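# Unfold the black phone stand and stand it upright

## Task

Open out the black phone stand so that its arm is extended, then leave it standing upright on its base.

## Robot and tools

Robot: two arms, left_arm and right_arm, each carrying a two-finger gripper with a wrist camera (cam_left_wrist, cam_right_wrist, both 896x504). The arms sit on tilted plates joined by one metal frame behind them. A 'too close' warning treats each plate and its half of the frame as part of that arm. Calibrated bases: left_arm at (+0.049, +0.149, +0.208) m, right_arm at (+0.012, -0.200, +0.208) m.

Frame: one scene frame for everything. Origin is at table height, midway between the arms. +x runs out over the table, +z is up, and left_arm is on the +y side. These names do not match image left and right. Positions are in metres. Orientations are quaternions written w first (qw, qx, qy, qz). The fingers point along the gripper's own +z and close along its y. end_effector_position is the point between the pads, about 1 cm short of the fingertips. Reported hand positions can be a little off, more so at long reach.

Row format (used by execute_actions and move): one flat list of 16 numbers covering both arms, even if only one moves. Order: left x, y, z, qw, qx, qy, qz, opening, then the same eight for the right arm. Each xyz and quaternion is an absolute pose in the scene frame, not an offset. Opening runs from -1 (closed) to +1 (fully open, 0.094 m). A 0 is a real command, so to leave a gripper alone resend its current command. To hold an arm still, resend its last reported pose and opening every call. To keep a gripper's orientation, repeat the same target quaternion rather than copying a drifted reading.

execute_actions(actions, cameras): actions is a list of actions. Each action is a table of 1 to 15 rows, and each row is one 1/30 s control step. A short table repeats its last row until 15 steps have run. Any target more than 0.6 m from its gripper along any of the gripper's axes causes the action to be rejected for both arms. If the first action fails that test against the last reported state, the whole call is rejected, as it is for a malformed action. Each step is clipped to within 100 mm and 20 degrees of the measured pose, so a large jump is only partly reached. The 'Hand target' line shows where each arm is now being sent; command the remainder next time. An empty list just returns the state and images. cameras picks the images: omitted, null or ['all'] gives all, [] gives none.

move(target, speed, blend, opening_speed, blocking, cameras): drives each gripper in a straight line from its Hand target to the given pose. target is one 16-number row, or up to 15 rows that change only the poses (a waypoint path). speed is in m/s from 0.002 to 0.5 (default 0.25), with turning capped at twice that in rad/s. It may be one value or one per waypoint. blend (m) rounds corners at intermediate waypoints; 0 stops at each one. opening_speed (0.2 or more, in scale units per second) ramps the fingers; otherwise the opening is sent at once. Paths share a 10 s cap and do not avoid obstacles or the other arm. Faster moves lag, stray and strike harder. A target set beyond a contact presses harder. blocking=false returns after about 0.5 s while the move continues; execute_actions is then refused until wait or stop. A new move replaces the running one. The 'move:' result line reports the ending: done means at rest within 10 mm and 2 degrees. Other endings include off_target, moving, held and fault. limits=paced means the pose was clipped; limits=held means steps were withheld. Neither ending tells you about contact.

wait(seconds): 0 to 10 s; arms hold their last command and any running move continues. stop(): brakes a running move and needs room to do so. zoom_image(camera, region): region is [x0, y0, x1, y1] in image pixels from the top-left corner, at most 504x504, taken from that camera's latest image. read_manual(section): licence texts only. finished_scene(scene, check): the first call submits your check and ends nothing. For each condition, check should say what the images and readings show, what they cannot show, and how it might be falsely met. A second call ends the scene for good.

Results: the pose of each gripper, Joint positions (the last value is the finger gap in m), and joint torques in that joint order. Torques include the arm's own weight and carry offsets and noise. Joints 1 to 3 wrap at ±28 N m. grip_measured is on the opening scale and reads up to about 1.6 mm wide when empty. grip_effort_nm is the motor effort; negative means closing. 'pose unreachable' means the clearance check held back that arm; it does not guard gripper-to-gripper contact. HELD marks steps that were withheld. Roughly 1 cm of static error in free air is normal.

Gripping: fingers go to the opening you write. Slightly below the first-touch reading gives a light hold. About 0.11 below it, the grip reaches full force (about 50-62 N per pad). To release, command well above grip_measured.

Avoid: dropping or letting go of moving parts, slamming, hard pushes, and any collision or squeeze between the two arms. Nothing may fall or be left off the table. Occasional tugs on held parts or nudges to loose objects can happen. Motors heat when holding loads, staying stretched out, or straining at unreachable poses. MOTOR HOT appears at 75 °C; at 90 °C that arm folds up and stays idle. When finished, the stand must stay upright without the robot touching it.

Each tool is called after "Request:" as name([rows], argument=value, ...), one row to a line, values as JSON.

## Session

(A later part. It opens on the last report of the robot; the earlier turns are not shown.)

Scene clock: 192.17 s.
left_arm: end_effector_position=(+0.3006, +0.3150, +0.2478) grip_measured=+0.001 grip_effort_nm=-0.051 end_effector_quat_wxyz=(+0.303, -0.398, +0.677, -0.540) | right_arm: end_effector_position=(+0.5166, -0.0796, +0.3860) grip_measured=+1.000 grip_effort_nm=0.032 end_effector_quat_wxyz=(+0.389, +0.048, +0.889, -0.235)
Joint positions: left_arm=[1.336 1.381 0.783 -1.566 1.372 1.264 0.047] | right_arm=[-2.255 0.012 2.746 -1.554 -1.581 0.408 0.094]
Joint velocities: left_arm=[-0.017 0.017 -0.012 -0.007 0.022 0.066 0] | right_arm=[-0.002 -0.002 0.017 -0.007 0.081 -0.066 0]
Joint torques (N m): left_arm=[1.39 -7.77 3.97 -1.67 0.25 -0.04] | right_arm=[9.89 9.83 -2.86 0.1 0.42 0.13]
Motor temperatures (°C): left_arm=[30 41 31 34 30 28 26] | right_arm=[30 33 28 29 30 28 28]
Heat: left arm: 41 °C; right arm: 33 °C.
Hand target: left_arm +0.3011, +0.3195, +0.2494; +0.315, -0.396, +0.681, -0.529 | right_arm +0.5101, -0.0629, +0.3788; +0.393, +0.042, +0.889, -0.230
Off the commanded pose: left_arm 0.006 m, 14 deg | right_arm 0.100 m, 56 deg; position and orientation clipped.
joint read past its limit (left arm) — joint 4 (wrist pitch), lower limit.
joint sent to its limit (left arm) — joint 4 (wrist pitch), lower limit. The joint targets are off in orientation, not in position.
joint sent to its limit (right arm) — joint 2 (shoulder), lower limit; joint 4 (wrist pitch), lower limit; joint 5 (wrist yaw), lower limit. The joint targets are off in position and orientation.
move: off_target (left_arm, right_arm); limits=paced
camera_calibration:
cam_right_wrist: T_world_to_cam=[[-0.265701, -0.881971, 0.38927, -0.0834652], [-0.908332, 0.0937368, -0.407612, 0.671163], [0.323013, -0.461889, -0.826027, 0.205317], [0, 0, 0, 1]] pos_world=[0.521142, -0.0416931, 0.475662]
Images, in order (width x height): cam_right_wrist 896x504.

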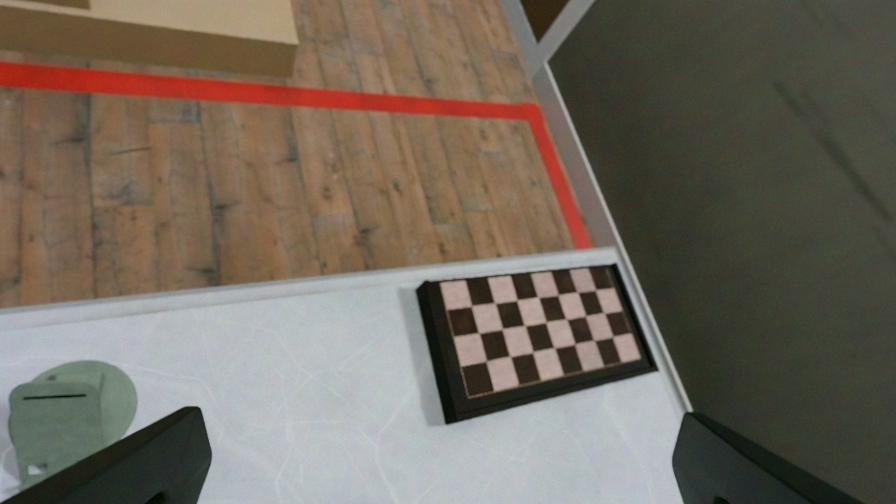

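Request:
move([
  [0.30,0.32,0.25,0.337,-0.337,0.622,-0.622,0.0,0.42,-0.30,0.47,0.53,0.0,0.848,0.0,1.0],
  [0.30,0.32,0.25,0.337,-0.337,0.622,-0.622,0.0,0.30,-0.38,0.53,0.53,0.07,0.84,-0.05,1.0],
], speed=0.2, blend=0.03, cameras=[])

Scene clock: 204.73 s.
left_arm: end_effector_position=(+0.3006, +0.3150, +0.2478) grip_measured=+0.001 grip_effort_nm=-0.046 end_effector_quat_wxyz=(+0.303, -0.398, +0.677, -0.540) | right_arm: end_effector_position=(+0.3013, -0.3787, +0.5477) grip_measured=+1.000 grip_effort_nm=0.032 end_effector_quat_wxyz=(+0.541, +0.064, +0.837, -0.057)
Joint positions: left_arm=[1.336 1.381 0.783 -1.566 1.372 1.264 0.047] | right_arm=[-1.413 0.275 1.399 -1.027 -1.141 -0.44 0.094]
Joint velocities: left_arm=[-0.002 0.002 -0.012 -0.11 0.066 0.051 -0.001] | right_arm=[0.007 -0.017 0.007 0.051 0.066 -0.022 0]
Joint torques (N m): left_arm=[1.46 -7.76 4.01 -1.65 0.25 -0.05] | right_arm=[2.44 -0.01 3.88 1.35 -0.2 0.07]
Motor temperatures (°C): left_arm=[30 41 31 34 30 28 26] | right_arm=[31 35 28 29 29 28 28]
Heat: left arm: 41 °C; right arm: 35 °C.
Hand target: left_arm +0.3011, +0.3195, +0.2494; +0.315, -0.396, +0.681, -0.529 | right_arm +0.2997, -0.3778, +0.5457; +0.541, +0.069, +0.836, -0.054
Off the commanded pose: left_arm 0.006 m, 14 deg | right_arm 0.018 m, 2 deg.
joint read past its limit (left arm) — joint 4 (wrist pitch), lower limit.
joint sent to its limit (left arm) — joint 4 (wrist pitch), lower limit. The joint targets are off in orientation, not in position.
move: off_target (left_arm, right_arm); limits=paced
No camera images: "cameras" was empty.

Request:
move([
  [0.30,0.32,0.25,0.337,-0.337,0.622,-0.622,0.0,0.29,-0.47,0.48,0.413,0.196,0.884,-0.091,1.0],
  [0.30,0.32,0.25,0.337,-0.337,0.622,-0.622,0.0,0.25,-0.58,0.36,0.331,0.462,0.80,-0.191,1.0],
], speed=0.2, blend=0.03, cameras=[])

Scene clock: 212.40 s.
left_arm: end_effector_position=(+0.3006, +0.3150, +0.2478) grip_measured=+0.001 grip_effort_nm=-0.051 end_effector_quat_wxyz=(+0.303, -0.398, +0.677, -0.540) | right_arm: end_effector_position=(+0.2498, -0.5888, +0.3651) grip_measured=+1.000 grip_effort_nm=0.017 end_effector_quat_wxyz=(+0.335, +0.462, +0.800, -0.187)
Joint positions: left_arm=[1.336 1.381 0.783 -1.566 1.372 1.264 0.047] | right_arm=[-0.88 0.668 1.079 -0.525 0.151 0.014 0.094]
Joint velocities: left_arm=[0.007 0.002 -0.012 0.037 -0.007 0.095 0] | right_arm=[0.012 -0.002 -0.017 0.051 -0.066 0.066 0]
Joint torques (N m): left_arm=[1.46 -7.71 4.03 -1.67 0.26 -0.03] | right_arm=[0.44 -5.6 5.2 1.53 0.12 0.06]
Motor temperatures (°C): left_arm=[30 41 31 35 30 28 26] | right_arm=[31 34 28 30 29 28 28]
Heat: left arm: 41 °C; right arm: 34 °C.
Hand target: left_arm +0.3011, +0.3195, +0.2494; +0.315, -0.396, +0.681, -0.529 | right_arm +0.2473, -0.5868, +0.3640; +0.335, +0.467, +0.796, -0.189
Off the commanded pose: left_arm 0.006 m, 14 deg | right_arm 0.010 m, 1 deg.
shoulder posture changed (right arm): the wrist came as close to joint 1's axis as it can, and the arm is now in the other of its two shoulder postures.
joint read past its limit (left arm) — joint 4 (wrist pitch), lower limit.
joint sent to its limit (left arm) — joint 4 (wrist pitch), lower limit. The joint targets are off in orientation, not in position.
move: off_target (left_arm); limits=paced
No camera images: "cameras" was empty.

Request:
move([
  [0.30,0.32,0.25,0.337,-0.337,0.622,-0.622,0.0,0.41,-0.48,0.30,0.413,0.196,0.884,-0.091,1.0],
  [0.30,0.32,0.25,0.337,-0.337,0.622,-0.622,0.0,0.45,-0.27,0.30,0.462,0.0,0.887,0.0,1.0],
  [0.30,0.32,0.25,0.337,-0.337,0.622,-0.622,0.0,0.40,-0.07,0.28,0.42,-0.17,0.865,0.15,1.0],
  [0.30,0.32,0.25,0.337,-0.337,0.622,-0.622,0.0,0.36,0.10,0.22,0.240,-0.365,0.893,0.098,1.0],
], speed=0.2, blend=0.05)

Scene clock: 223.37 s.
left_arm: end_effector_position=(+0.3006, +0.3150, +0.2478) grip_measured=+0.001 grip_effort_nm=-0.046 end_effector_quat_wxyz=(+0.303, -0.398, +0.677, -0.540) | right_arm: end_effector_position=(+0.3782, +0.0905, +0.2212) grip_measured=+1.000 grip_effort_nm=0.012 end_effector_quat_wxyz=(+0.246, -0.341, +0.899, +0.123)
Joint positions: left_arm=[1.336 1.381 0.783 -1.566 1.372 1.264 0.047] | right_arm=[0.871 2.213 1.26 -0.207 0.579 -0.172 0.094]
Joint velocities: left_arm=[0.012 -0.002 -0.007 0.007 0.037 0.066 0] | right_arm=[-0.007 -0.002 -0.007 -0.037 -0.037 0.022 0]
Joint torques (N m): left_arm=[1.4 -7.77 3.96 -1.67 0.27 -0.04] | right_arm=[8.68 -5.33 5.72 0.72 -0.02 0.07]
Motor temperatures (°C): left_arm=[30 41 31 35 30 28 26] | right_arm=[30 33 28 30 29 28 28]
Heat: left arm: 41 °C; right arm: 33 °C.
Hand target: left_arm +0.3011, +0.3195, +0.2494; +0.315, -0.396, +0.681, -0.529 | right_arm +0.3689, +0.0975, +0.2162; +0.237, -0.355, +0.897, +0.116
Off the commanded pose: left_arm 0.006 m, 14 deg | right_arm 0.021 m, 4 deg.
joint read past its limit (left arm) — joint 4 (wrist pitch), lower limit.
joint sent to its limit (left arm) — joint 4 (wrist pitch), lower limit. The joint targets are off in orientation, not in position.
move: off_target (left_arm, right_arm)
camera_calibration:
cam_left_wrist: T_world_to_cam=[[0.234673, -0.0893835, 0.967956, -0.283763], [-0.803318, -0.578537, 0.141334, 0.430207], [0.547365, -0.810744, -0.20757, 0.228465], [0, 0, 0, 1]] pos_world=[0.287131, 0.408753, 0.26129]
cam_right_wrist: T_world_to_cam=[[0.677966, -0.733759, -0.0442835, -0.180517], [-0.732086, -0.668522, -0.130877, 0.403524], [0.0664278, 0.12115, -0.990409, 0.273085], [0, 0, 0, 1]] pos_world=[0.399658, 0.104224, 0.315284]

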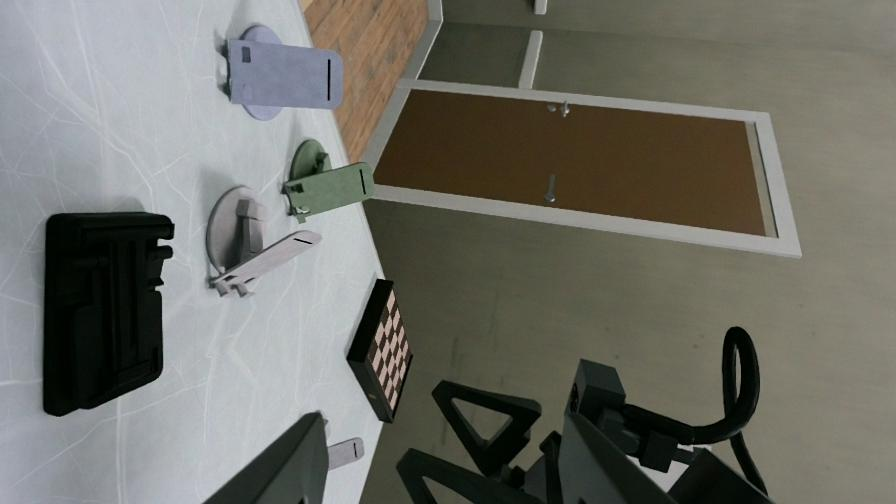

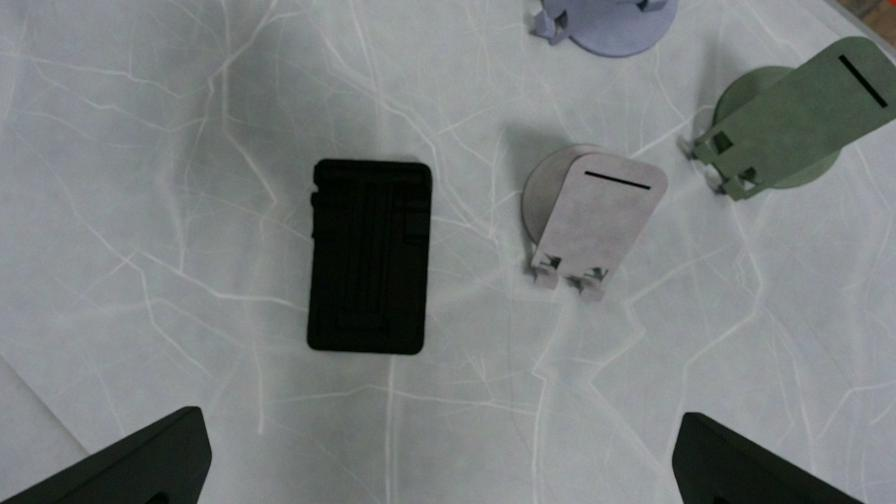

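Request:
zoom_image(camera="cam_right_wrist", region=[270, 140, 470, 370])

Request:
zoom_image(camera="cam_left_wrist", region=[10, 180, 230, 440])

Scaled by 2.191.

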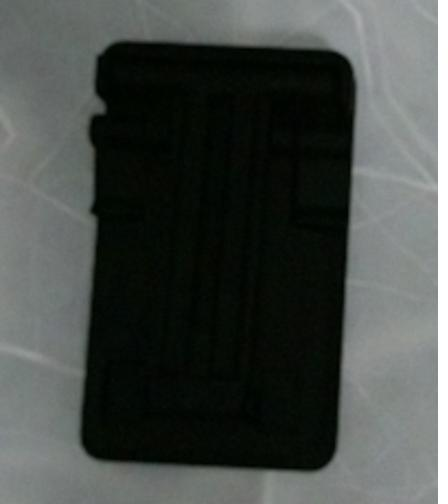

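Scaled by 1.938.

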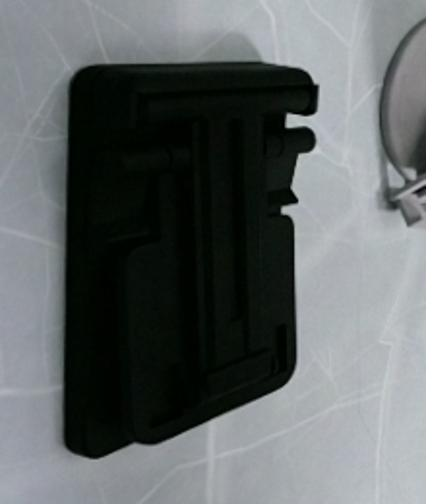

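Request:
move(target=[0.30,0.32,0.25,0.337,-0.337,0.622,-0.622,0.0,0.365,0.17,0.12,0.2424,-0.3383,0.9048,0.0906,1.0], speed=0.12, cameras=["cam_right_wrist"])

Scene clock: 235.87 s.
left_arm: end_effector_position=(+0.3006, +0.3150, +0.2478) grip_measured=+0.001 grip_effort_nm=-0.056 end_effector_quat_wxyz=(+0.303, -0.398, +0.677, -0.540) | right_arm: end_effector_position=(+0.3683, +0.1700, +0.1334) grip_measured=+1.000 grip_effort_nm=0.012 end_effector_quat_wxyz=(+0.248, -0.338, +0.902, +0.099)
Joint positions: left_arm=[1.336 1.381 0.783 -1.566 1.372 1.264 0.047] | right_arm=[0.871 2.629 1.463 -0.002 0.627 -0.171 0.094]
Joint velocities: left_arm=[-0.002 -0.007 -0.012 0.007 -0.007 -0.007 0] | right_arm=[-0.007 -0.002 -0.007 -0.007 0.022 0.007 0]
Joint torques (N m): left_arm=[1.51 -7.77 3.93 -1.66 0.27 -0.03] | right_arm=[7.1 -7.45 5.15 1.1 0.06 -0.03]
Motor temperatures (°C): left_arm=[30 41 31 35 30 28 26] | right_arm=[32 33 29 30 29 28 28]
Heat: left arm: 41 °C; right arm: 33 °C.
Hand target: left_arm +0.3011, +0.3195, +0.2494; +0.315, -0.396, +0.681, -0.529 | right_arm +0.3664, +0.1708, +0.1204; +0.243, -0.338, +0.905, +0.091
Off the commanded pose: left_arm 0.006 m, 14 deg | right_arm 0.014 m, 1 deg.
joint read past its limit (left arm) — joint 4 (wrist pitch), lower limit.
joint sent to its limit (left arm) — joint 4 (wrist pitch), lower limit. The joint targets are off in orientation, not in position.
move: off_target (left_arm, right_arm)
camera_calibration:
cam_right_wrist: T_world_to_cam=[[0.66348, -0.748187, -0.00312983, -0.117051], [-0.743389, -0.65874, -0.11591, 0.438404], [0.0846608, 0.0792308, -0.993255, 0.177975], [0, 0, 0, 1]] pos_world=[0.388498, 0.187117, 0.227224]
Images, in order (width x height): cam_right_wrist 896x504.

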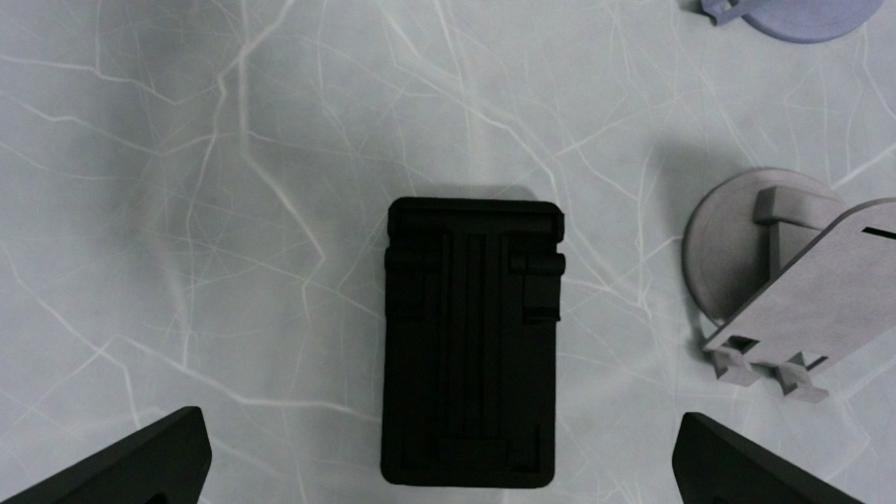

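Request:
move(target=[0.30,0.32,0.25,0.337,-0.337,0.622,-0.622,0.0,0.373,0.159,0.045,0.244,-0.3224,0.9105,0.0864,1.0], speed=0.1, cameras=["cam_right_wrist"])

Scene clock: 242.77 s.
left_arm: end_effector_position=(+0.3006, +0.3150, +0.2478) grip_measured=+0.001 grip_effort_nm=-0.051 end_effector_quat_wxyz=(+0.303, -0.398, +0.677, -0.540) | right_arm: end_effector_position=(+0.3898, +0.1557, +0.0635) grip_measured=+1.000 grip_effort_nm=0.012 end_effector_quat_wxyz=(+0.260, -0.306, +0.912, +0.083)
Joint positions: left_arm=[1.336 1.381 0.783 -1.566 1.372 1.264 0.047] | right_arm=[0.743 2.761 1.453 0.255 0.621 -0.278 0.094]
Joint velocities: left_arm=[-0.007 0.007 -0.017 0.022 -0.037 -0.051 -0.001] | right_arm=[0.002 -0.007 0.017 -0.037 -0.007 -0.037 0]
Joint torques (N m): left_arm=[1.42 -7.69 3.9 -1.66 0.27 -0.04] | right_arm=[7.62 -7.1 2.84 1.05 -0.25 -0.18]
Motor temperatures (°C): left_arm=[30 41 31 35 30 28 26] | right_arm=[32 34 28 30 29 28 28]
Heat: left arm: 41 °C; right arm: 34 °C.
Hand target: left_arm +0.3011, +0.3195, +0.2494; +0.315, -0.396, +0.681, -0.529 | right_arm +0.3732, +0.1583, +0.0453; +0.245, -0.322, +0.910, +0.086
Off the commanded pose: left_arm 0.006 m, 14 deg | right_arm 0.025 m, 3 deg.
joint read past its limit (left arm) — joint 4 (wrist pitch), lower limit.
joint sent to its limit (left arm) — joint 4 (wrist pitch), lower limit. The joint targets are off in orientation, not in position.
move: off_target (left_arm, right_arm)
camera_calibration:
cam_right_wrist: T_world_to_cam=[[0.605134, -0.795953, 0.0164716, -0.113215], [-0.788162, -0.601872, -0.128651, 0.446262], [0.112314, 0.0648685, -0.991553, 0.0991744], [0, 0, 0, 1]] pos_world=[0.409098, 0.172045, 0.157613]
Images, in order (width x height): cam_right_wrist 896x504.

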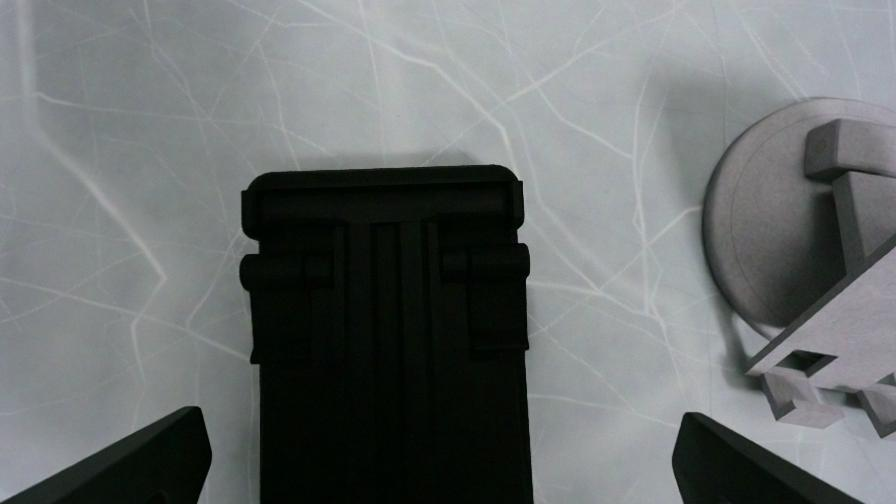

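Request:
move(target=[0.30,0.32,0.25,0.337,-0.337,0.622,-0.622,0.0,0.364,0.171,0.03,0.235,-0.338,0.907,0.089,1.0], speed=0.08, cameras=["cam_right_wrist"])

Scene clock: 249.27 s.
left_arm: end_effector_position=(+0.3006, +0.3150, +0.2478) grip_measured=+0.001 grip_effort_nm=-0.051 end_effector_quat_wxyz=(+0.303, -0.398, +0.677, -0.540) | right_arm: end_effector_position=(+0.3789, +0.1662, +0.0470) grip_measured=+1.000 grip_effort_nm=0.017 end_effector_quat_wxyz=(+0.251, -0.318, +0.910, +0.087)
Joint positions: left_arm=[1.336 1.381 0.783 -1.566 1.372 1.264 0.047] | right_arm=[0.743 2.822 1.488 0.257 0.607 -0.285 0.094]
Joint velocities: left_arm=[-0.007 0.007 0.002 0.037 0.051 0.037 0.001] | right_arm=[-0.012 -0.012 -0.007 -0.066 -0.066 0.007 0]
Joint torques (N m): left_arm=[1.42 -7.82 4.03 -1.68 0.26 -0.03] | right_arm=[8.05 -6.94 4.21 0.8 -0.28 -0.18]
Motor temperatures (°C): left_arm=[30 41 31 35 30 28 26] | right_arm=[32 34 28 30 29 28 28]
Heat: left arm: 41 °C; right arm: 34 °C.
Hand target: left_arm +0.3011, +0.3195, +0.2494; +0.315, -0.396, +0.681, -0.529 | right_arm +0.3639, +0.1707, +0.0308; +0.235, -0.337, +0.907, +0.089
Off the commanded pose: left_arm 0.006 m, 14 deg | right_arm 0.023 m, 3 deg.
joint read past its limit (left arm) — joint 4 (wrist pitch), lower limit.
joint sent to its limit (left arm) — joint 4 (wrist pitch), lower limit. The joint targets are off in orientation, not in position.
move: off_target (left_arm, right_arm)
camera_calibration:
cam_right_wrist: T_world_to_cam=[[0.62685, -0.779059, 0.0112122, -0.108813], [-0.773265, -0.623823, -0.113601, 0.439199], [0.0954963, 0.0625407, -0.993463, 0.0901971], [0, 0, 0, 1]] pos_world=[0.399213, 0.18357, 0.140721]
Images, in order (width x height): cam_right_wrist 896x504.

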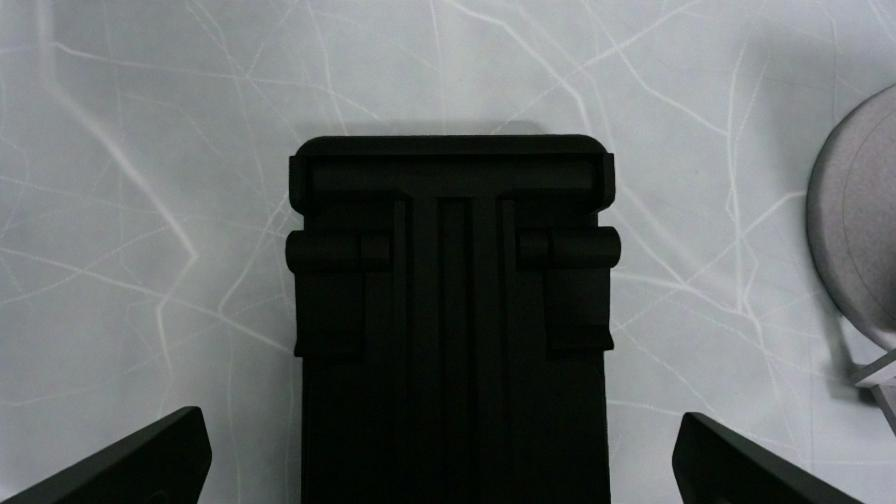

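Request:
move(target=[0.30,0.32,0.25,0.337,-0.337,0.622,-0.622,0.0,0.363,0.169,0.006,0.235,-0.338,0.907,0.089,1.0], speed=0.06, cameras=["cam_right_wrist"])

Scene clock: 254.23 s.
left_arm: end_effector_position=(+0.3006, +0.3150, +0.2478) grip_measured=+0.001 grip_effort_nm=-0.046 end_effector_quat_wxyz=(+0.303, -0.398, +0.677, -0.540) | right_arm: end_effector_position=(+0.3763, +0.1677, +0.0268) grip_measured=+1.000 grip_effort_nm=0.017 end_effector_quat_wxyz=(+0.251, -0.325, +0.908, +0.090)
Joint positions: left_arm=[1.336 1.381 0.783 -1.566 1.372 1.264 0.047] | right_arm=[0.715 2.872 1.5 0.308 0.584 -0.324 0.094]
Joint velocities: left_arm=[0.002 0.012 -0.002 -0.051 0.022 -0.022 0.001] | right_arm=[-0.007 0.007 -0.002 0.007 0.037 0.037 0]
Joint torques (N m): left_arm=[1.35 -7.73 4 -1.69 0.29 -0.05] | right_arm=[7.06 -6.41 3.77 0.96 -0.2 -0.14]
Motor temperatures (°C): left_arm=[30 41 30 35 30 28 26] | right_arm=[32 34 28 30 29 28 28]
Heat: left arm: 41 °C; right arm: 34 °C.
Hand target: left_arm +0.3011, +0.3195, +0.2494; +0.315, -0.396, +0.681, -0.529 | right_arm +0.3627, +0.1683, +0.0067; +0.235, -0.338, +0.907, +0.089
Off the commanded pose: left_arm 0.006 m, 14 deg | right_arm 0.025 m, 2 deg.
joint read past its limit (left arm) — joint 4 (wrist pitch), lower limit.
joint sent to its limit (left arm) — joint 4 (wrist pitch), lower limit. The joint targets are off in orientation, not in position.
move: off_target (left_arm, right_arm)
camera_calibration:
cam_right_wrist: T_world_to_cam=[[0.638607, -0.76949, 0.00818918, -0.111776], [-0.763877, -0.635164, -0.114272, 0.434219], [0.0931323, 0.066719, -0.993416, 0.0705369], [0, 0, 0, 1]] pos_world=[0.396502, 0.185084, 0.120607]
Images, in order (width x height): cam_right_wrist 896x504.

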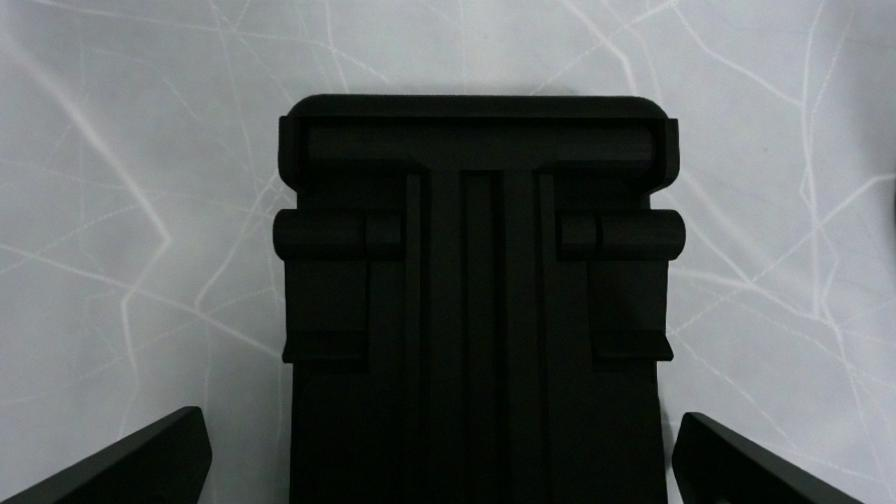

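Request:
move(target=[0.30,0.32,0.25,0.337,-0.337,0.622,-0.622,0.0,0.370,0.162,-0.002,0.237,-0.332,0.908,0.089,1.0], speed=0.06, cameras=["cam_right_wrist"])

Scene clock: 258.87 s.
left_arm: end_effector_position=(+0.3006, +0.3150, +0.2478) grip_measured=+0.001 grip_effort_nm=-0.046 end_effector_quat_wxyz=(+0.303, -0.398, +0.677, -0.540) | right_arm: end_effector_position=(+0.3870, +0.1668, +0.0257) grip_measured=+1.000 grip_effort_nm=0.017 end_effector_quat_wxyz=(+0.263, -0.316, +0.906, +0.100)
Joint positions: left_arm=[1.336 1.381 0.783 -1.566 1.372 1.264 0.047] | right_arm=[0.693 2.872 1.5 0.353 0.558 -0.345 0.094]
Joint velocities: left_arm=[-0.012 -0.012 -0.007 -0.007 0.066 0.037 0] | right_arm=[-0.017 0.012 0.007 -0.051 0.037 -0.007 0]
Joint torques (N m): left_arm=[1.37 -7.76 3.9 -1.67 0.22 -0.02] | right_arm=[6.49 -6.43 3.14 0.89 -0.05 -0.21]
Motor temperatures (°C): left_arm=[30 41 30 35 30 28 26] | right_arm=[32 35 28 30 29 28 28]
Heat: left arm: 41 °C; right arm: 35 °C.
Hand target: left_arm +0.3011, +0.3195, +0.2494; +0.315, -0.396, +0.681, -0.529 | right_arm +0.3693, +0.1611, -0.0006; +0.237, -0.332, +0.909, +0.089
Off the commanded pose: left_arm 0.006 m, 14 deg | right_arm 0.033 m, 4 deg.
joint read past its limit (left arm) — joint 4 (wrist pitch), lower limit.
joint sent to its limit (left arm) — joint 4 (wrist pitch), lower limit. The joint targets are off in orientation, not in position.
move: off_target (left_arm, right_arm)
camera_calibration:
cam_right_wrist: T_world_to_cam=[[0.628277, -0.777967, -0.00594566, -0.113506], [-0.770302, -0.620979, -0.144981, 0.442576], [0.109098, 0.0956683, -0.989417, 0.0573408], [0, 0, 0, 1]] pos_world=[0.405975, 0.181041, 0.120224]
Images, in order (width x height): cam_right_wrist 896x504.

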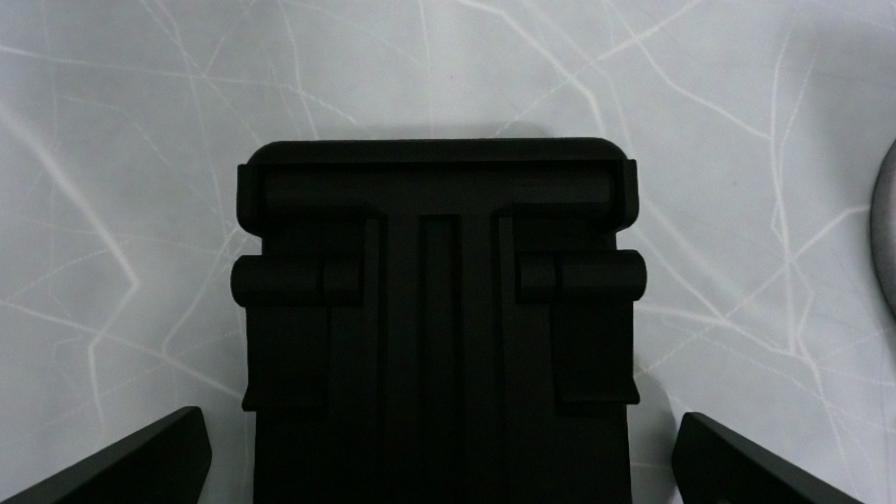

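Request:
move(target=[0.30,0.32,0.25,0.337,-0.337,0.622,-0.622,0.0,0.362,0.156,-0.012,0.230,-0.335,0.910,0.089,1.0], speed=0.06, cameras=["cam_right_wrist"])

Scene clock: 264.00 s.
left_arm: end_effector_position=(+0.3006, +0.3150, +0.2478) grip_measured=+0.001 grip_effort_nm=-0.046 end_effector_quat_wxyz=(+0.303, -0.398, +0.677, -0.540) | right_arm: end_effector_position=(+0.3911, +0.1655, +0.0254) grip_measured=+1.000 grip_effort_nm=0.017 end_effector_quat_wxyz=(+0.271, -0.309, +0.906, +0.102)
Joint positions: left_arm=[1.336 1.381 0.783 -1.566 1.372 1.263 0.047] | right_arm=[0.685 2.872 1.491 0.388 0.551 -0.355 0.094]
Joint velocities: left_arm=[-0.012 -0.012 -0.002 0.007 -0.066 -0.007 0] | right_arm=[-0.002 -0.002 -0.012 0.095 -0.022 0.007 0]
Joint torques (N m): left_arm=[1.44 -7.72 3.97 -1.66 0.29 -0.02] | right_arm=[6.35 -5.83 1.78 0.8 -0.11 -0.18]
Motor temperatures (°C): left_arm=[30 41 30 35 30 28 26] | right_arm=[32 35 28 30 29 28 28]
Heat: left arm: 41 °C; right arm: 35 °C.
Hand target: left_arm +0.3011, +0.3195, +0.2494; +0.315, -0.396, +0.681, -0.529 | right_arm +0.3610, +0.1553, -0.0097; +0.230, -0.334, +0.910, +0.089
Off the commanded pose: left_arm 0.006 m, 14 deg | right_arm 0.048 m, 6 deg.
joint read past its limit (left arm) — joint 4 (wrist pitch), lower limit.
joint sent to its limit (left arm) — joint 4 (wrist pitch), lower limit. The joint targets are off in orientation, not in position.
move: off_target (left_arm, right_arm)
camera_calibration:
cam_right_wrist: T_world_to_cam=[[0.619521, -0.784945, -0.00739669, -0.112456], [-0.775228, -0.610318, -0.16289, 0.445535], [0.123346, 0.106648, -0.986616, 0.0492701], [0, 0, 0, 1]] pos_world=[0.408983, 0.178391, 0.120352]
Images, in order (width x height): cam_right_wrist 896x504.

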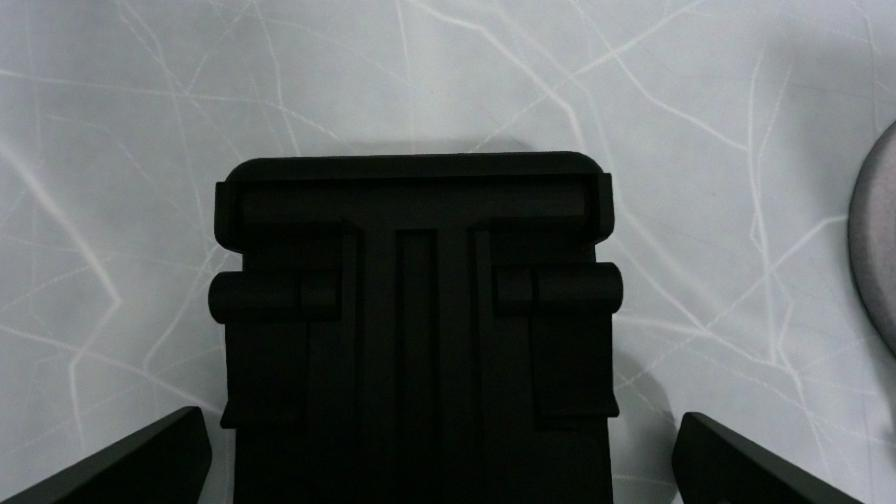

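Request:
move(target=[0.30,0.32,0.25,0.337,-0.337,0.622,-0.622,0.0,0.362,0.162,0.012,0.237,-0.337,0.908,0.089,1.0], speed=0.06, cameras=["cam_right_wrist"])

Scene clock: 272.63 s.
left_arm: end_effector_position=(+0.3006, +0.3150, +0.2478) grip_measured=+0.001 grip_effort_nm=-0.046 end_effector_quat_wxyz=(+0.303, -0.398, +0.677, -0.540) | right_arm: end_effector_position=(+0.3890, +0.1657, +0.0256) grip_measured=+1.000 grip_effort_nm=0.017 end_effector_quat_wxyz=(+0.271, -0.307, +0.907, +0.102)
Joint positions: left_arm=[1.336 1.381 0.783 -1.566 1.372 1.263 0.047] | right_arm=[0.689 2.872 1.485 0.392 0.555 -0.346 0.094]
Joint velocities: left_arm=[-0.017 -0.007 -0.022 -0.081 0.022 0.037 0] | right_arm=[0.002 -0.007 -0.012 -0.007 0.022 0.066 0]
Joint torques (N m): left_arm=[1.43 -7.8 3.96 -1.68 0.27 -0.01] | right_arm=[9.76 -8.51 1.76 0.33 0.03 0.03]
Motor temperatures (°C): left_arm=[30 41 30 35 30 28 26] | right_arm=[32 36 28 30 29 28 28]
Heat: left arm: 41 °C; right arm: 36 °C.
Hand target: left_arm +0.3011, +0.3195, +0.2494; +0.315, -0.396, +0.681, -0.529 | right_arm +0.3627, +0.1621, +0.0120; +0.238, -0.336, +0.907, +0.089
Off the commanded pose: left_arm 0.006 m, 14 deg | right_arm 0.030 m, 5 deg.
joint read past its limit (left arm) — joint 4 (wrist pitch), lower limit.
joint sent to its limit (left arm) — joint 4 (wrist pitch), lower limit. The joint targets are off in orientation, not in position.
move: off_target (left_arm, right_arm)
camera_calibration:
cam_right_wrist: T_world_to_cam=[[0.615241, -0.788287, -0.0090398, -0.108752], [-0.778773, -0.605955, -0.16227, 0.444639], [0.122437, 0.106875, -0.986705, 0.0500357], [0, 0, 0, 1]] pos_world=[0.407055, 0.178355, 0.120539]
Images, in order (width x height): cam_right_wrist 896x504.

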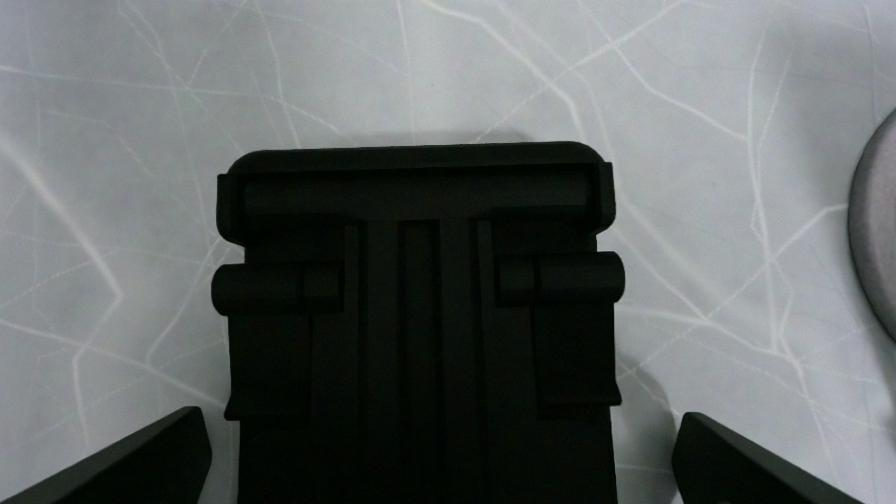

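Request:
move(target=[0.30,0.32,0.25,0.337,-0.337,0.622,-0.622,0.0,0.356,0.163,0.016,0.230,-0.341,0.909,0.085,1.0], speed=0.06, cameras=["cam_right_wrist"])

Scene clock: 277.00 s.
left_arm: end_effector_position=(+0.3006, +0.3149, +0.2479) grip_measured=+0.001 grip_effort_nm=-0.046 end_effector_quat_wxyz=(+0.303, -0.398, +0.677, -0.540) | right_arm: end_effector_position=(+0.3787, +0.1673, +0.0256) grip_measured=+1.000 grip_effort_nm=0.017 end_effector_quat_wxyz=(+0.258, -0.313, +0.909, +0.099)
Joint positions: left_arm=[1.336 1.381 0.783 -1.566 1.372 1.263 0.047] | right_arm=[0.706 2.872 1.485 0.349 0.568 -0.319 0.094]
Joint velocities: left_arm=[-0.002 -0.002 0.002 -0.037 0.037 -0.022 0] | right_arm=[-0.007 -0.007 -0.012 0.007 -0.022 0.022 0]
Joint torques (N m): left_arm=[1.47 -7.83 3.95 -1.68 0.26 -0.02] | right_arm=[9.68 -8.88 2.07 0.35 0.09 -0.05]
Motor temperatures (°C): left_arm=[30 41 30 35 30 28 26] | right_arm=[32 37 28 30 29 28 28]
Heat: left arm: 41 °C; right arm: 37 °C.
Hand target: left_arm +0.3011, +0.3195, +0.2495; +0.315, -0.396, +0.681, -0.529 | right_arm +0.3563, +0.1636, +0.0159; +0.230, -0.340, +0.908, +0.085
Off the commanded pose: left_arm 0.006 m, 14 deg | right_arm 0.025 m, 5 deg.
joint read past its limit (left arm) — joint 4 (wrist pitch), lower limit.
joint sent to its limit (left arm) — joint 4 (wrist pitch), lower limit. The joint targets are off in orientation, not in position.
move: off_target (left_arm, right_arm)
camera_calibration:
cam_right_wrist: T_world_to_cam=[[0.623694, -0.781612, -0.00939759, -0.105453], [-0.775357, -0.617088, -0.134255, 0.437472], [0.0991365, 0.0910207, -0.990902, 0.0626977], [0, 0, 0, 1]] pos_world=[0.398752, 0.181828, 0.119869]
Images, in order (width x height): cam_right_wrist 896x504.

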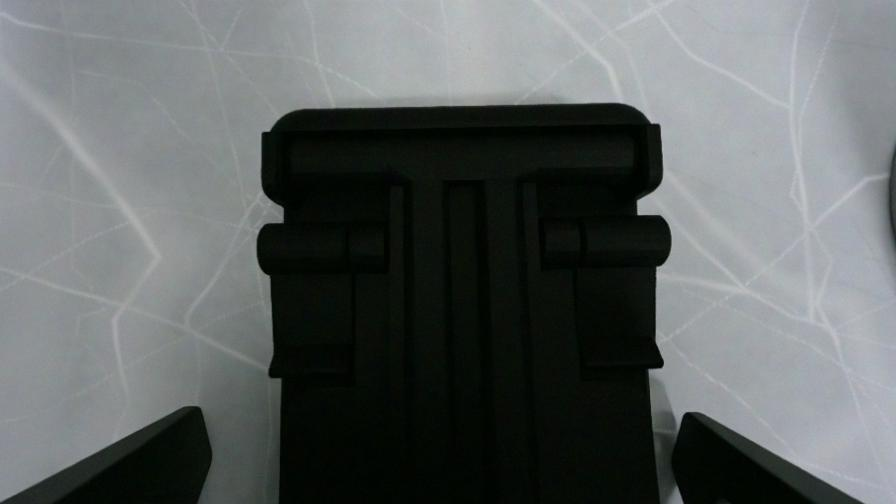

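Request:
move(target=[0.30,0.32,0.25,0.337,-0.337,0.622,-0.622,0.0,0.360,0.160,0.018,0.230,-0.341,0.909,0.085,0.36], opening_speed=0.4, cameras=["cam_right_wrist"])

Scene clock: 280.33 s.
left_arm: end_effector_position=(+0.3006, +0.3149, +0.2479) grip_measured=+0.001 grip_effort_nm=-0.051 end_effector_quat_wxyz=(+0.303, -0.398, +0.677, -0.540) | right_arm: end_effector_position=(+0.3777, +0.1673, +0.0253) grip_measured=+0.490 grip_effort_nm=-0.974 end_effector_quat_wxyz=(+0.256, -0.314, +0.909, +0.098)
Joint positions: left_arm=[1.336 1.381 0.783 -1.566 1.372 1.263 0.047] | right_arm=[0.706 2.872 1.485 0.344 0.568 -0.319 0.07]
Joint velocities: left_arm=[-0.007 0.017 0.007 -0.007 -0.007 -0.007 -0.002] | right_arm=[-0.007 0.017 -0.012 -0.051 0.037 -0.022 0]
Joint torques (N m): left_arm=[1.43 -7.75 3.92 -1.68 0.24 -0.03] | right_arm=[8.73 -10.06 1.7 0.3 0.06 -0.04]
Motor temperatures (°C): left_arm=[30 41 30 35 30 28 26] | right_arm=[32 38 28 30 29 28 28]
Heat: left arm: 41 °C; right arm: 38 °C.
Hand target: left_arm +0.3011, +0.3195, +0.2494; +0.315, -0.396, +0.681, -0.529 | right_arm +0.3603, +0.1605, +0.0178; +0.230, -0.340, +0.908, +0.085
Off the commanded pose: left_arm 0.006 m, 14 deg | right_arm 0.021 m, 5 deg.
joint read past its limit (left arm) — joint 4 (wrist pitch), lower limit.
joint sent to its limit (left arm) — joint 4 (wrist pitch), lower limit. The joint targets are off in orientation, not in position.
move: off_target (left_arm, right_arm)
camera_calibration:
cam_right_wrist: T_world_to_cam=[[0.625922, -0.779834, -0.0089568, -0.106048], [-0.773878, -0.619637, -0.131008, 0.436445], [0.0966146, 0.0889323, -0.991341, 0.0638363], [0, 0, 0, 1]] pos_world=[0.397966, 0.18206, 0.119512]
Images, in order (width x height): cam_right_wrist 896x504.

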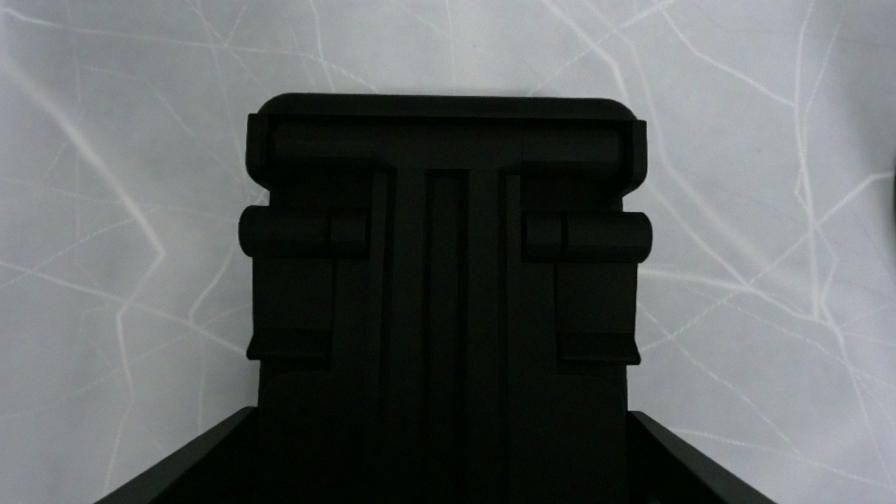

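Request:
move([
  [0.30,0.32,0.25,0.337,-0.337,0.622,-0.622,0.0,0.365,0.158,0.08,0.238,-0.332,0.908,0.087,0.36],
  [0.30,0.32,0.25,0.337,-0.337,0.622,-0.622,0.0,0.40,0.125,0.13,0.225,-0.515,0.815,0.142,0.36],
], speed=0.08, blend=0.02)

Scene clock: 288.80 s.
left_arm: end_effector_position=(+0.3006, +0.3149, +0.2479) grip_measured=+0.001 grip_effort_nm=-0.051 end_effector_quat_wxyz=(+0.303, -0.398, +0.677, -0.540) | right_arm: end_effector_position=(+0.3835, +0.1250, +0.1124) grip_measured=+0.490 grip_effort_nm=-0.989 end_effector_quat_wxyz=(+0.208, -0.521, +0.818, +0.131)
Joint positions: left_arm=[1.336 1.381 0.783 -1.566 1.372 1.263 0.047] | right_arm=[0.707 2.516 1.41 -0.111 0.408 -0.648 0.07]
Joint velocities: left_arm=[-0.002 0.017 0.002 -0.037 -0.022 -0.022 0] | right_arm=[-0.037 0.007 -0.002 -0.007 0.007 -0.007 0]
Joint torques (N m): left_arm=[1.46 -7.72 3.97 -1.67 0.27 -0.03] | right_arm=[7.62 -12.45 4.86 0.59 -0.49 -0.11]
Motor temperatures (°C): left_arm=[30 41 30 35 30 28 26] | right_arm=[33 40 28 30 29 28 29]
Heat: left arm: 41 °C; right arm: 40 °C.
Hand target: left_arm +0.3011, +0.3195, +0.2494; +0.315, -0.396, +0.681, -0.529 | right_arm +0.3983, +0.1233, +0.1301; +0.224, -0.515, +0.815, +0.142
Off the commanded pose: left_arm 0.006 m, 14 deg | right_arm 0.024 m, 2 deg.
joint read past its limit (left arm) — joint 4 (wrist pitch), lower limit.
joint sent to its limit (left arm) — joint 4 (wrist pitch), lower limit. The joint targets are off in orientation, not in position.
move: off_target (left_arm, right_arm)
camera_calibration:
cam_left_wrist: T_world_to_cam=[[0.234987, -0.0886932, 0.967944, -0.28411], [-0.803184, -0.578566, 0.141974, 0.430006], [0.547427, -0.810799, -0.207192, 0.228365], [0, 0, 0, 1]] pos_world=[0.287122, 0.408746, 0.261268]
cam_right_wrist: T_world_to_cam=[[0.908314, -0.418144, 0.0110122, -0.297565], [-0.416394, -0.906388, -0.071253, 0.318129], [0.0397754, 0.0601347, -0.997397, 0.179489], [0, 0, 0, 1]] pos_world=[0.39561, 0.15313, 0.204966]

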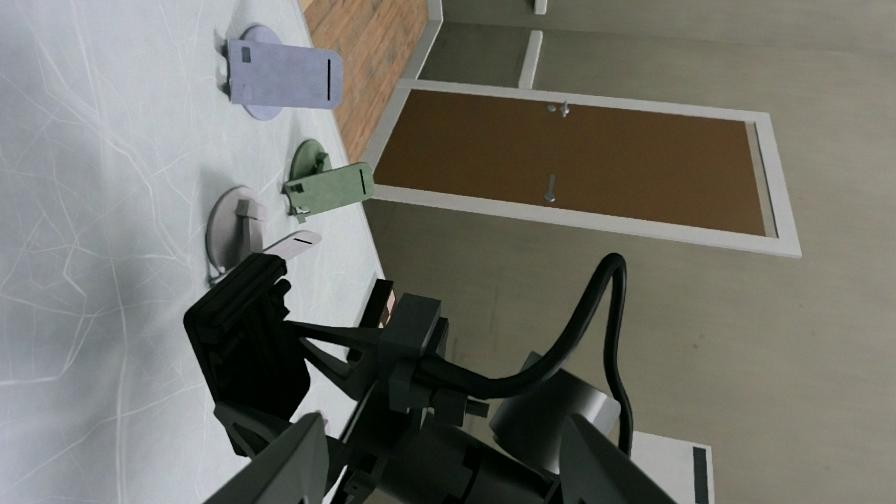

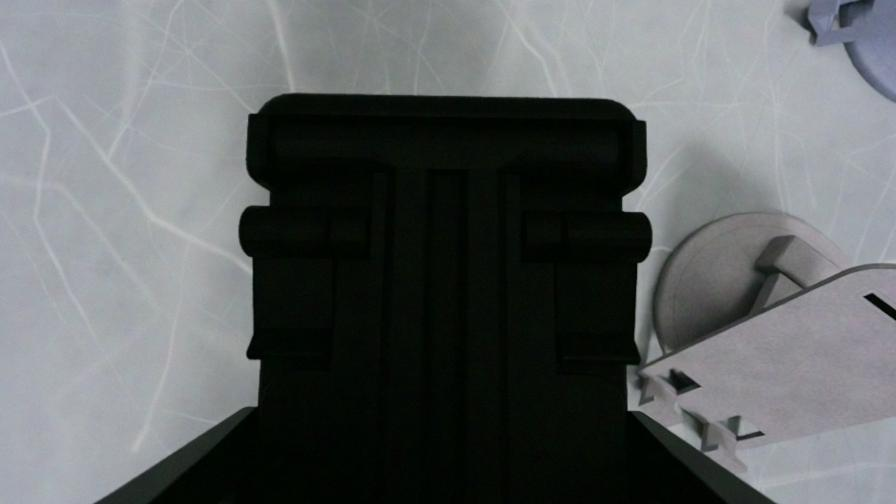

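Request:
move(target=[0.34,0.30,0.16,0.337,-0.337,0.622,-0.622,0.0,0.432,0.123,0.138,0.2466,-0.5138,0.8065,0.1571,0.36], speed=0.08)

Scene clock: 294.23 s.
left_arm: end_effector_position=(+0.3393, +0.3007, +0.1656) grip_measured=+0.001 grip_effort_nm=-0.046 end_effector_quat_wxyz=(+0.334, -0.341, +0.630, -0.612) | right_arm: end_effector_position=(+0.4168, +0.1241, +0.1194) grip_measured=+0.490 grip_effort_nm=-0.979 end_effector_quat_wxyz=(+0.229, -0.521, +0.809, +0.146)
Joint positions: left_arm=[1.098 1.951 0.963 -1.486 1.518 1.578 0.047] | right_arm=[0.661 2.516 1.493 -0.133 0.352 -0.718 0.07]
Joint velocities: left_arm=[0.002 -0.007 0.002 -0.051 -0.066 0.022 0] | right_arm=[-0.007 0.002 0.002 -0.066 -0.007 -0.037 -0.001]
Joint torques (N m): left_arm=[-1.05 -6.32 1.47 -1.72 0.08 0.12] | right_arm=[8.09 -12.63 5.16 0.63 -0.53 -0.15]
Motor temperatures (°C): left_arm=[30 41 30 35 30 28 26] | right_arm=[33 42 28 30 29 28 29]
Heat: left arm: 41 °C; right arm: 42 °C.
Hand target: left_arm +0.3404, +0.2983, +0.1603; +0.336, -0.341, +0.628, -0.613 | right_arm +0.4320, +0.1213, +0.1382; +0.247, -0.514, +0.806, +0.156
Off the commanded pose: left_arm 0.006 m, 2 deg | right_arm 0.024 m, 2 deg.
move: off_target (right_arm)
camera_calibration:
cam_left_wrist: T_world_to_cam=[[0.0462779, -0.00824481, 0.998895, -0.180072], [-0.848308, -0.528349, 0.0349404, 0.482474], [0.527477, -0.848987, -0.031445, 0.167711], [0, 0, 0, 1]] pos_world=[0.329156, 0.395815, 0.168289]
cam_right_wrist: T_world_to_cam=[[0.911795, -0.410491, 0.0112474, -0.330747], [-0.405936, -0.905138, -0.126255, 0.333806], [0.0620068, 0.110553, -0.991934, 0.169045], [0, 0, 0, 1]] pos_world=[0.426595, 0.147683, 0.213546]

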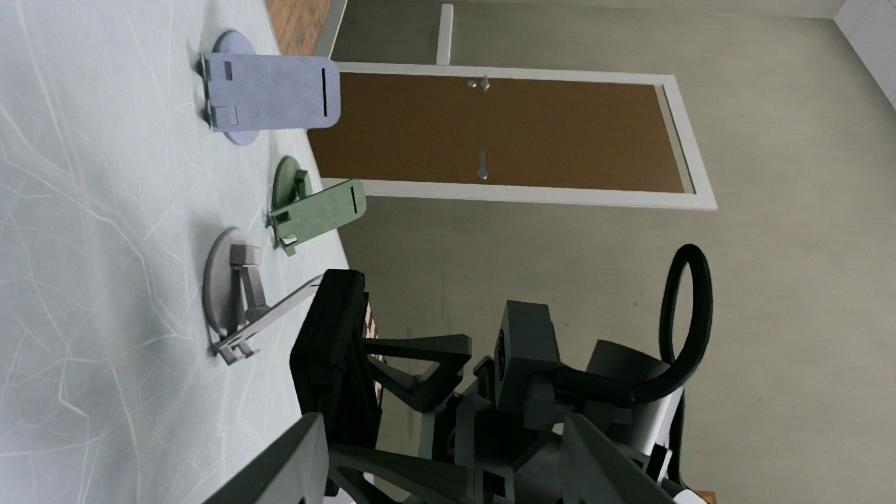

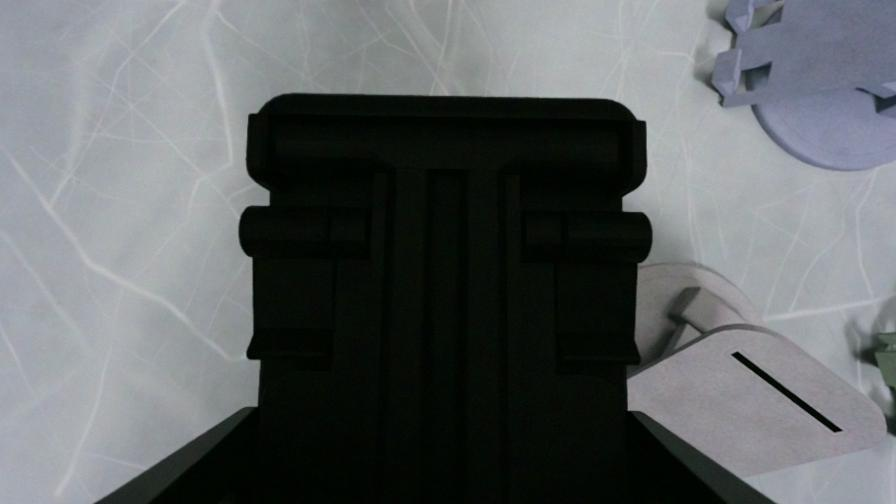

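Request:
zoom_image(camera="cam_left_wrist", region=[250, 230, 510, 500])

Scaled by 1.867.

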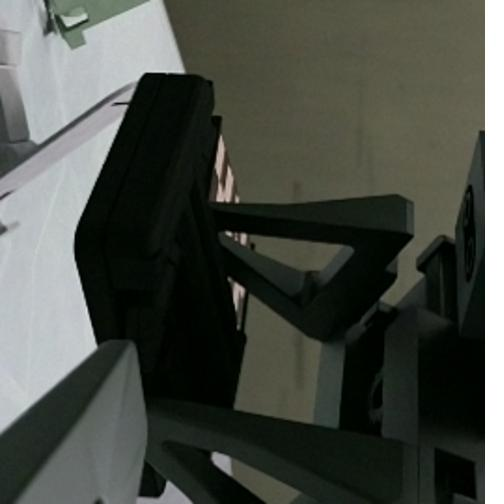

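Request:
move(target=[0.356,0.213,0.101,0.337,-0.337,0.622,-0.622,0.0,0.432,0.123,0.138,0.2466,-0.5138,0.8065,0.1571,0.36], speed=0.1)

Scene clock: 312.17 s.
left_arm: end_effector_position=(+0.3608, +0.2306, +0.1272) grip_measured=+0.001 grip_effort_nm=-0.046 end_effector_quat_wxyz=(+0.305, -0.282, +0.603, -0.681) | right_arm: end_effector_position=(+0.4165, +0.1241, +0.1193) grip_measured=+0.490 grip_effort_nm=-0.984 end_effector_quat_wxyz=(+0.229, -0.521, +0.809, +0.147)
Joint positions: left_arm=[0.878 2.301 1.09 -1.595 1.552 1.881 0.047] | right_arm=[0.661 2.516 1.493 -0.135 0.352 -0.718 0.07]
Joint velocities: left_arm=[-0.002 0.007 0.002 -0.095 -0.037 -0.066 -0.001] | right_arm=[-0.002 -0.007 0.002 -0.037 0.007 0.037 0]
Joint torques (N m): left_arm=[-2.41 -1.16 0.72 -0.81 -0.18 0.12] | right_arm=[7.95 -12.51 5.48 0.65 -0.53 -0.15]
Motor temperatures (°C): left_arm=[30 40 30 35 29 28 26] | right_arm=[33 46 29 30 29 28 30]
Heat: left arm: 40 °C; right arm: 46 °C.
Hand target: left_arm +0.3535, +0.2133, +0.1050; -0.312, +0.271, -0.606, +0.680 | right_arm +0.4318, +0.1223, +0.1381; +0.247, -0.514, +0.806, +0.157
Off the commanded pose: left_arm 0.032 m, 10 deg | right_arm 0.024 m, 3 deg.
joint read past its limit (left arm) — joint 4 (wrist pitch), lower limit.
joint sent to its limit (left arm) — joint 5 (wrist yaw), upper limit. The joint targets are off in position and orientation.
move: off_target (left_arm, right_arm)
camera_calibration:
cam_left_wrist: T_world_to_cam=[[-0.0503075, 0.0927954, 0.994413, -0.131246], [-0.914547, -0.40439, -0.00853078, 0.465817], [0.401339, -0.909867, 0.10521, 0.137829], [0, 0, 0, 1]] pos_world=[0.364092, 0.325957, 0.119986]
cam_right_wrist: T_world_to_cam=[[0.912448, -0.40906, 0.0104269, -0.330756], [-0.404642, -0.905797, -0.125684, 0.333115], [0.0608571, 0.110461, -0.992015, 0.169473], [0, 0, 0, 1]] pos_world=[0.426276, 0.147715, 0.213435]

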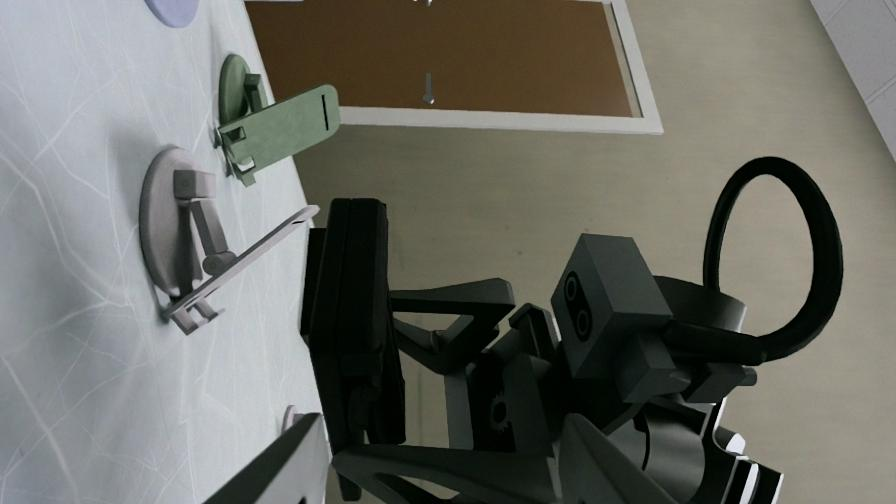

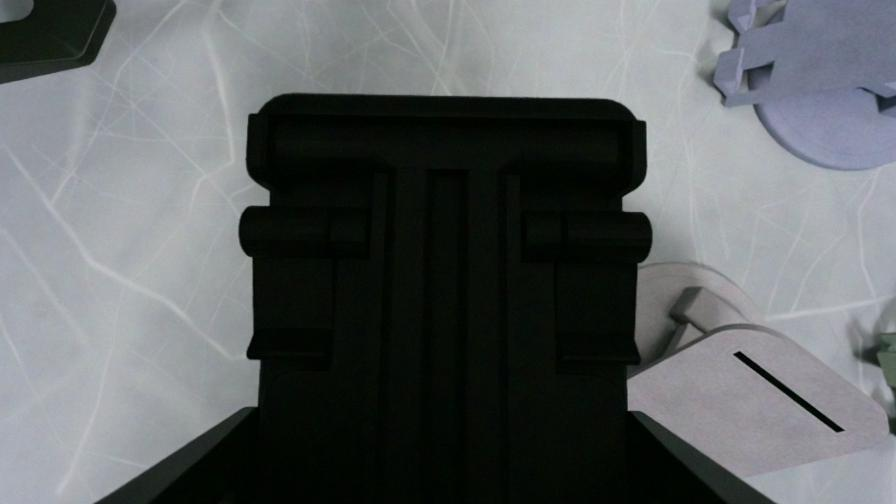

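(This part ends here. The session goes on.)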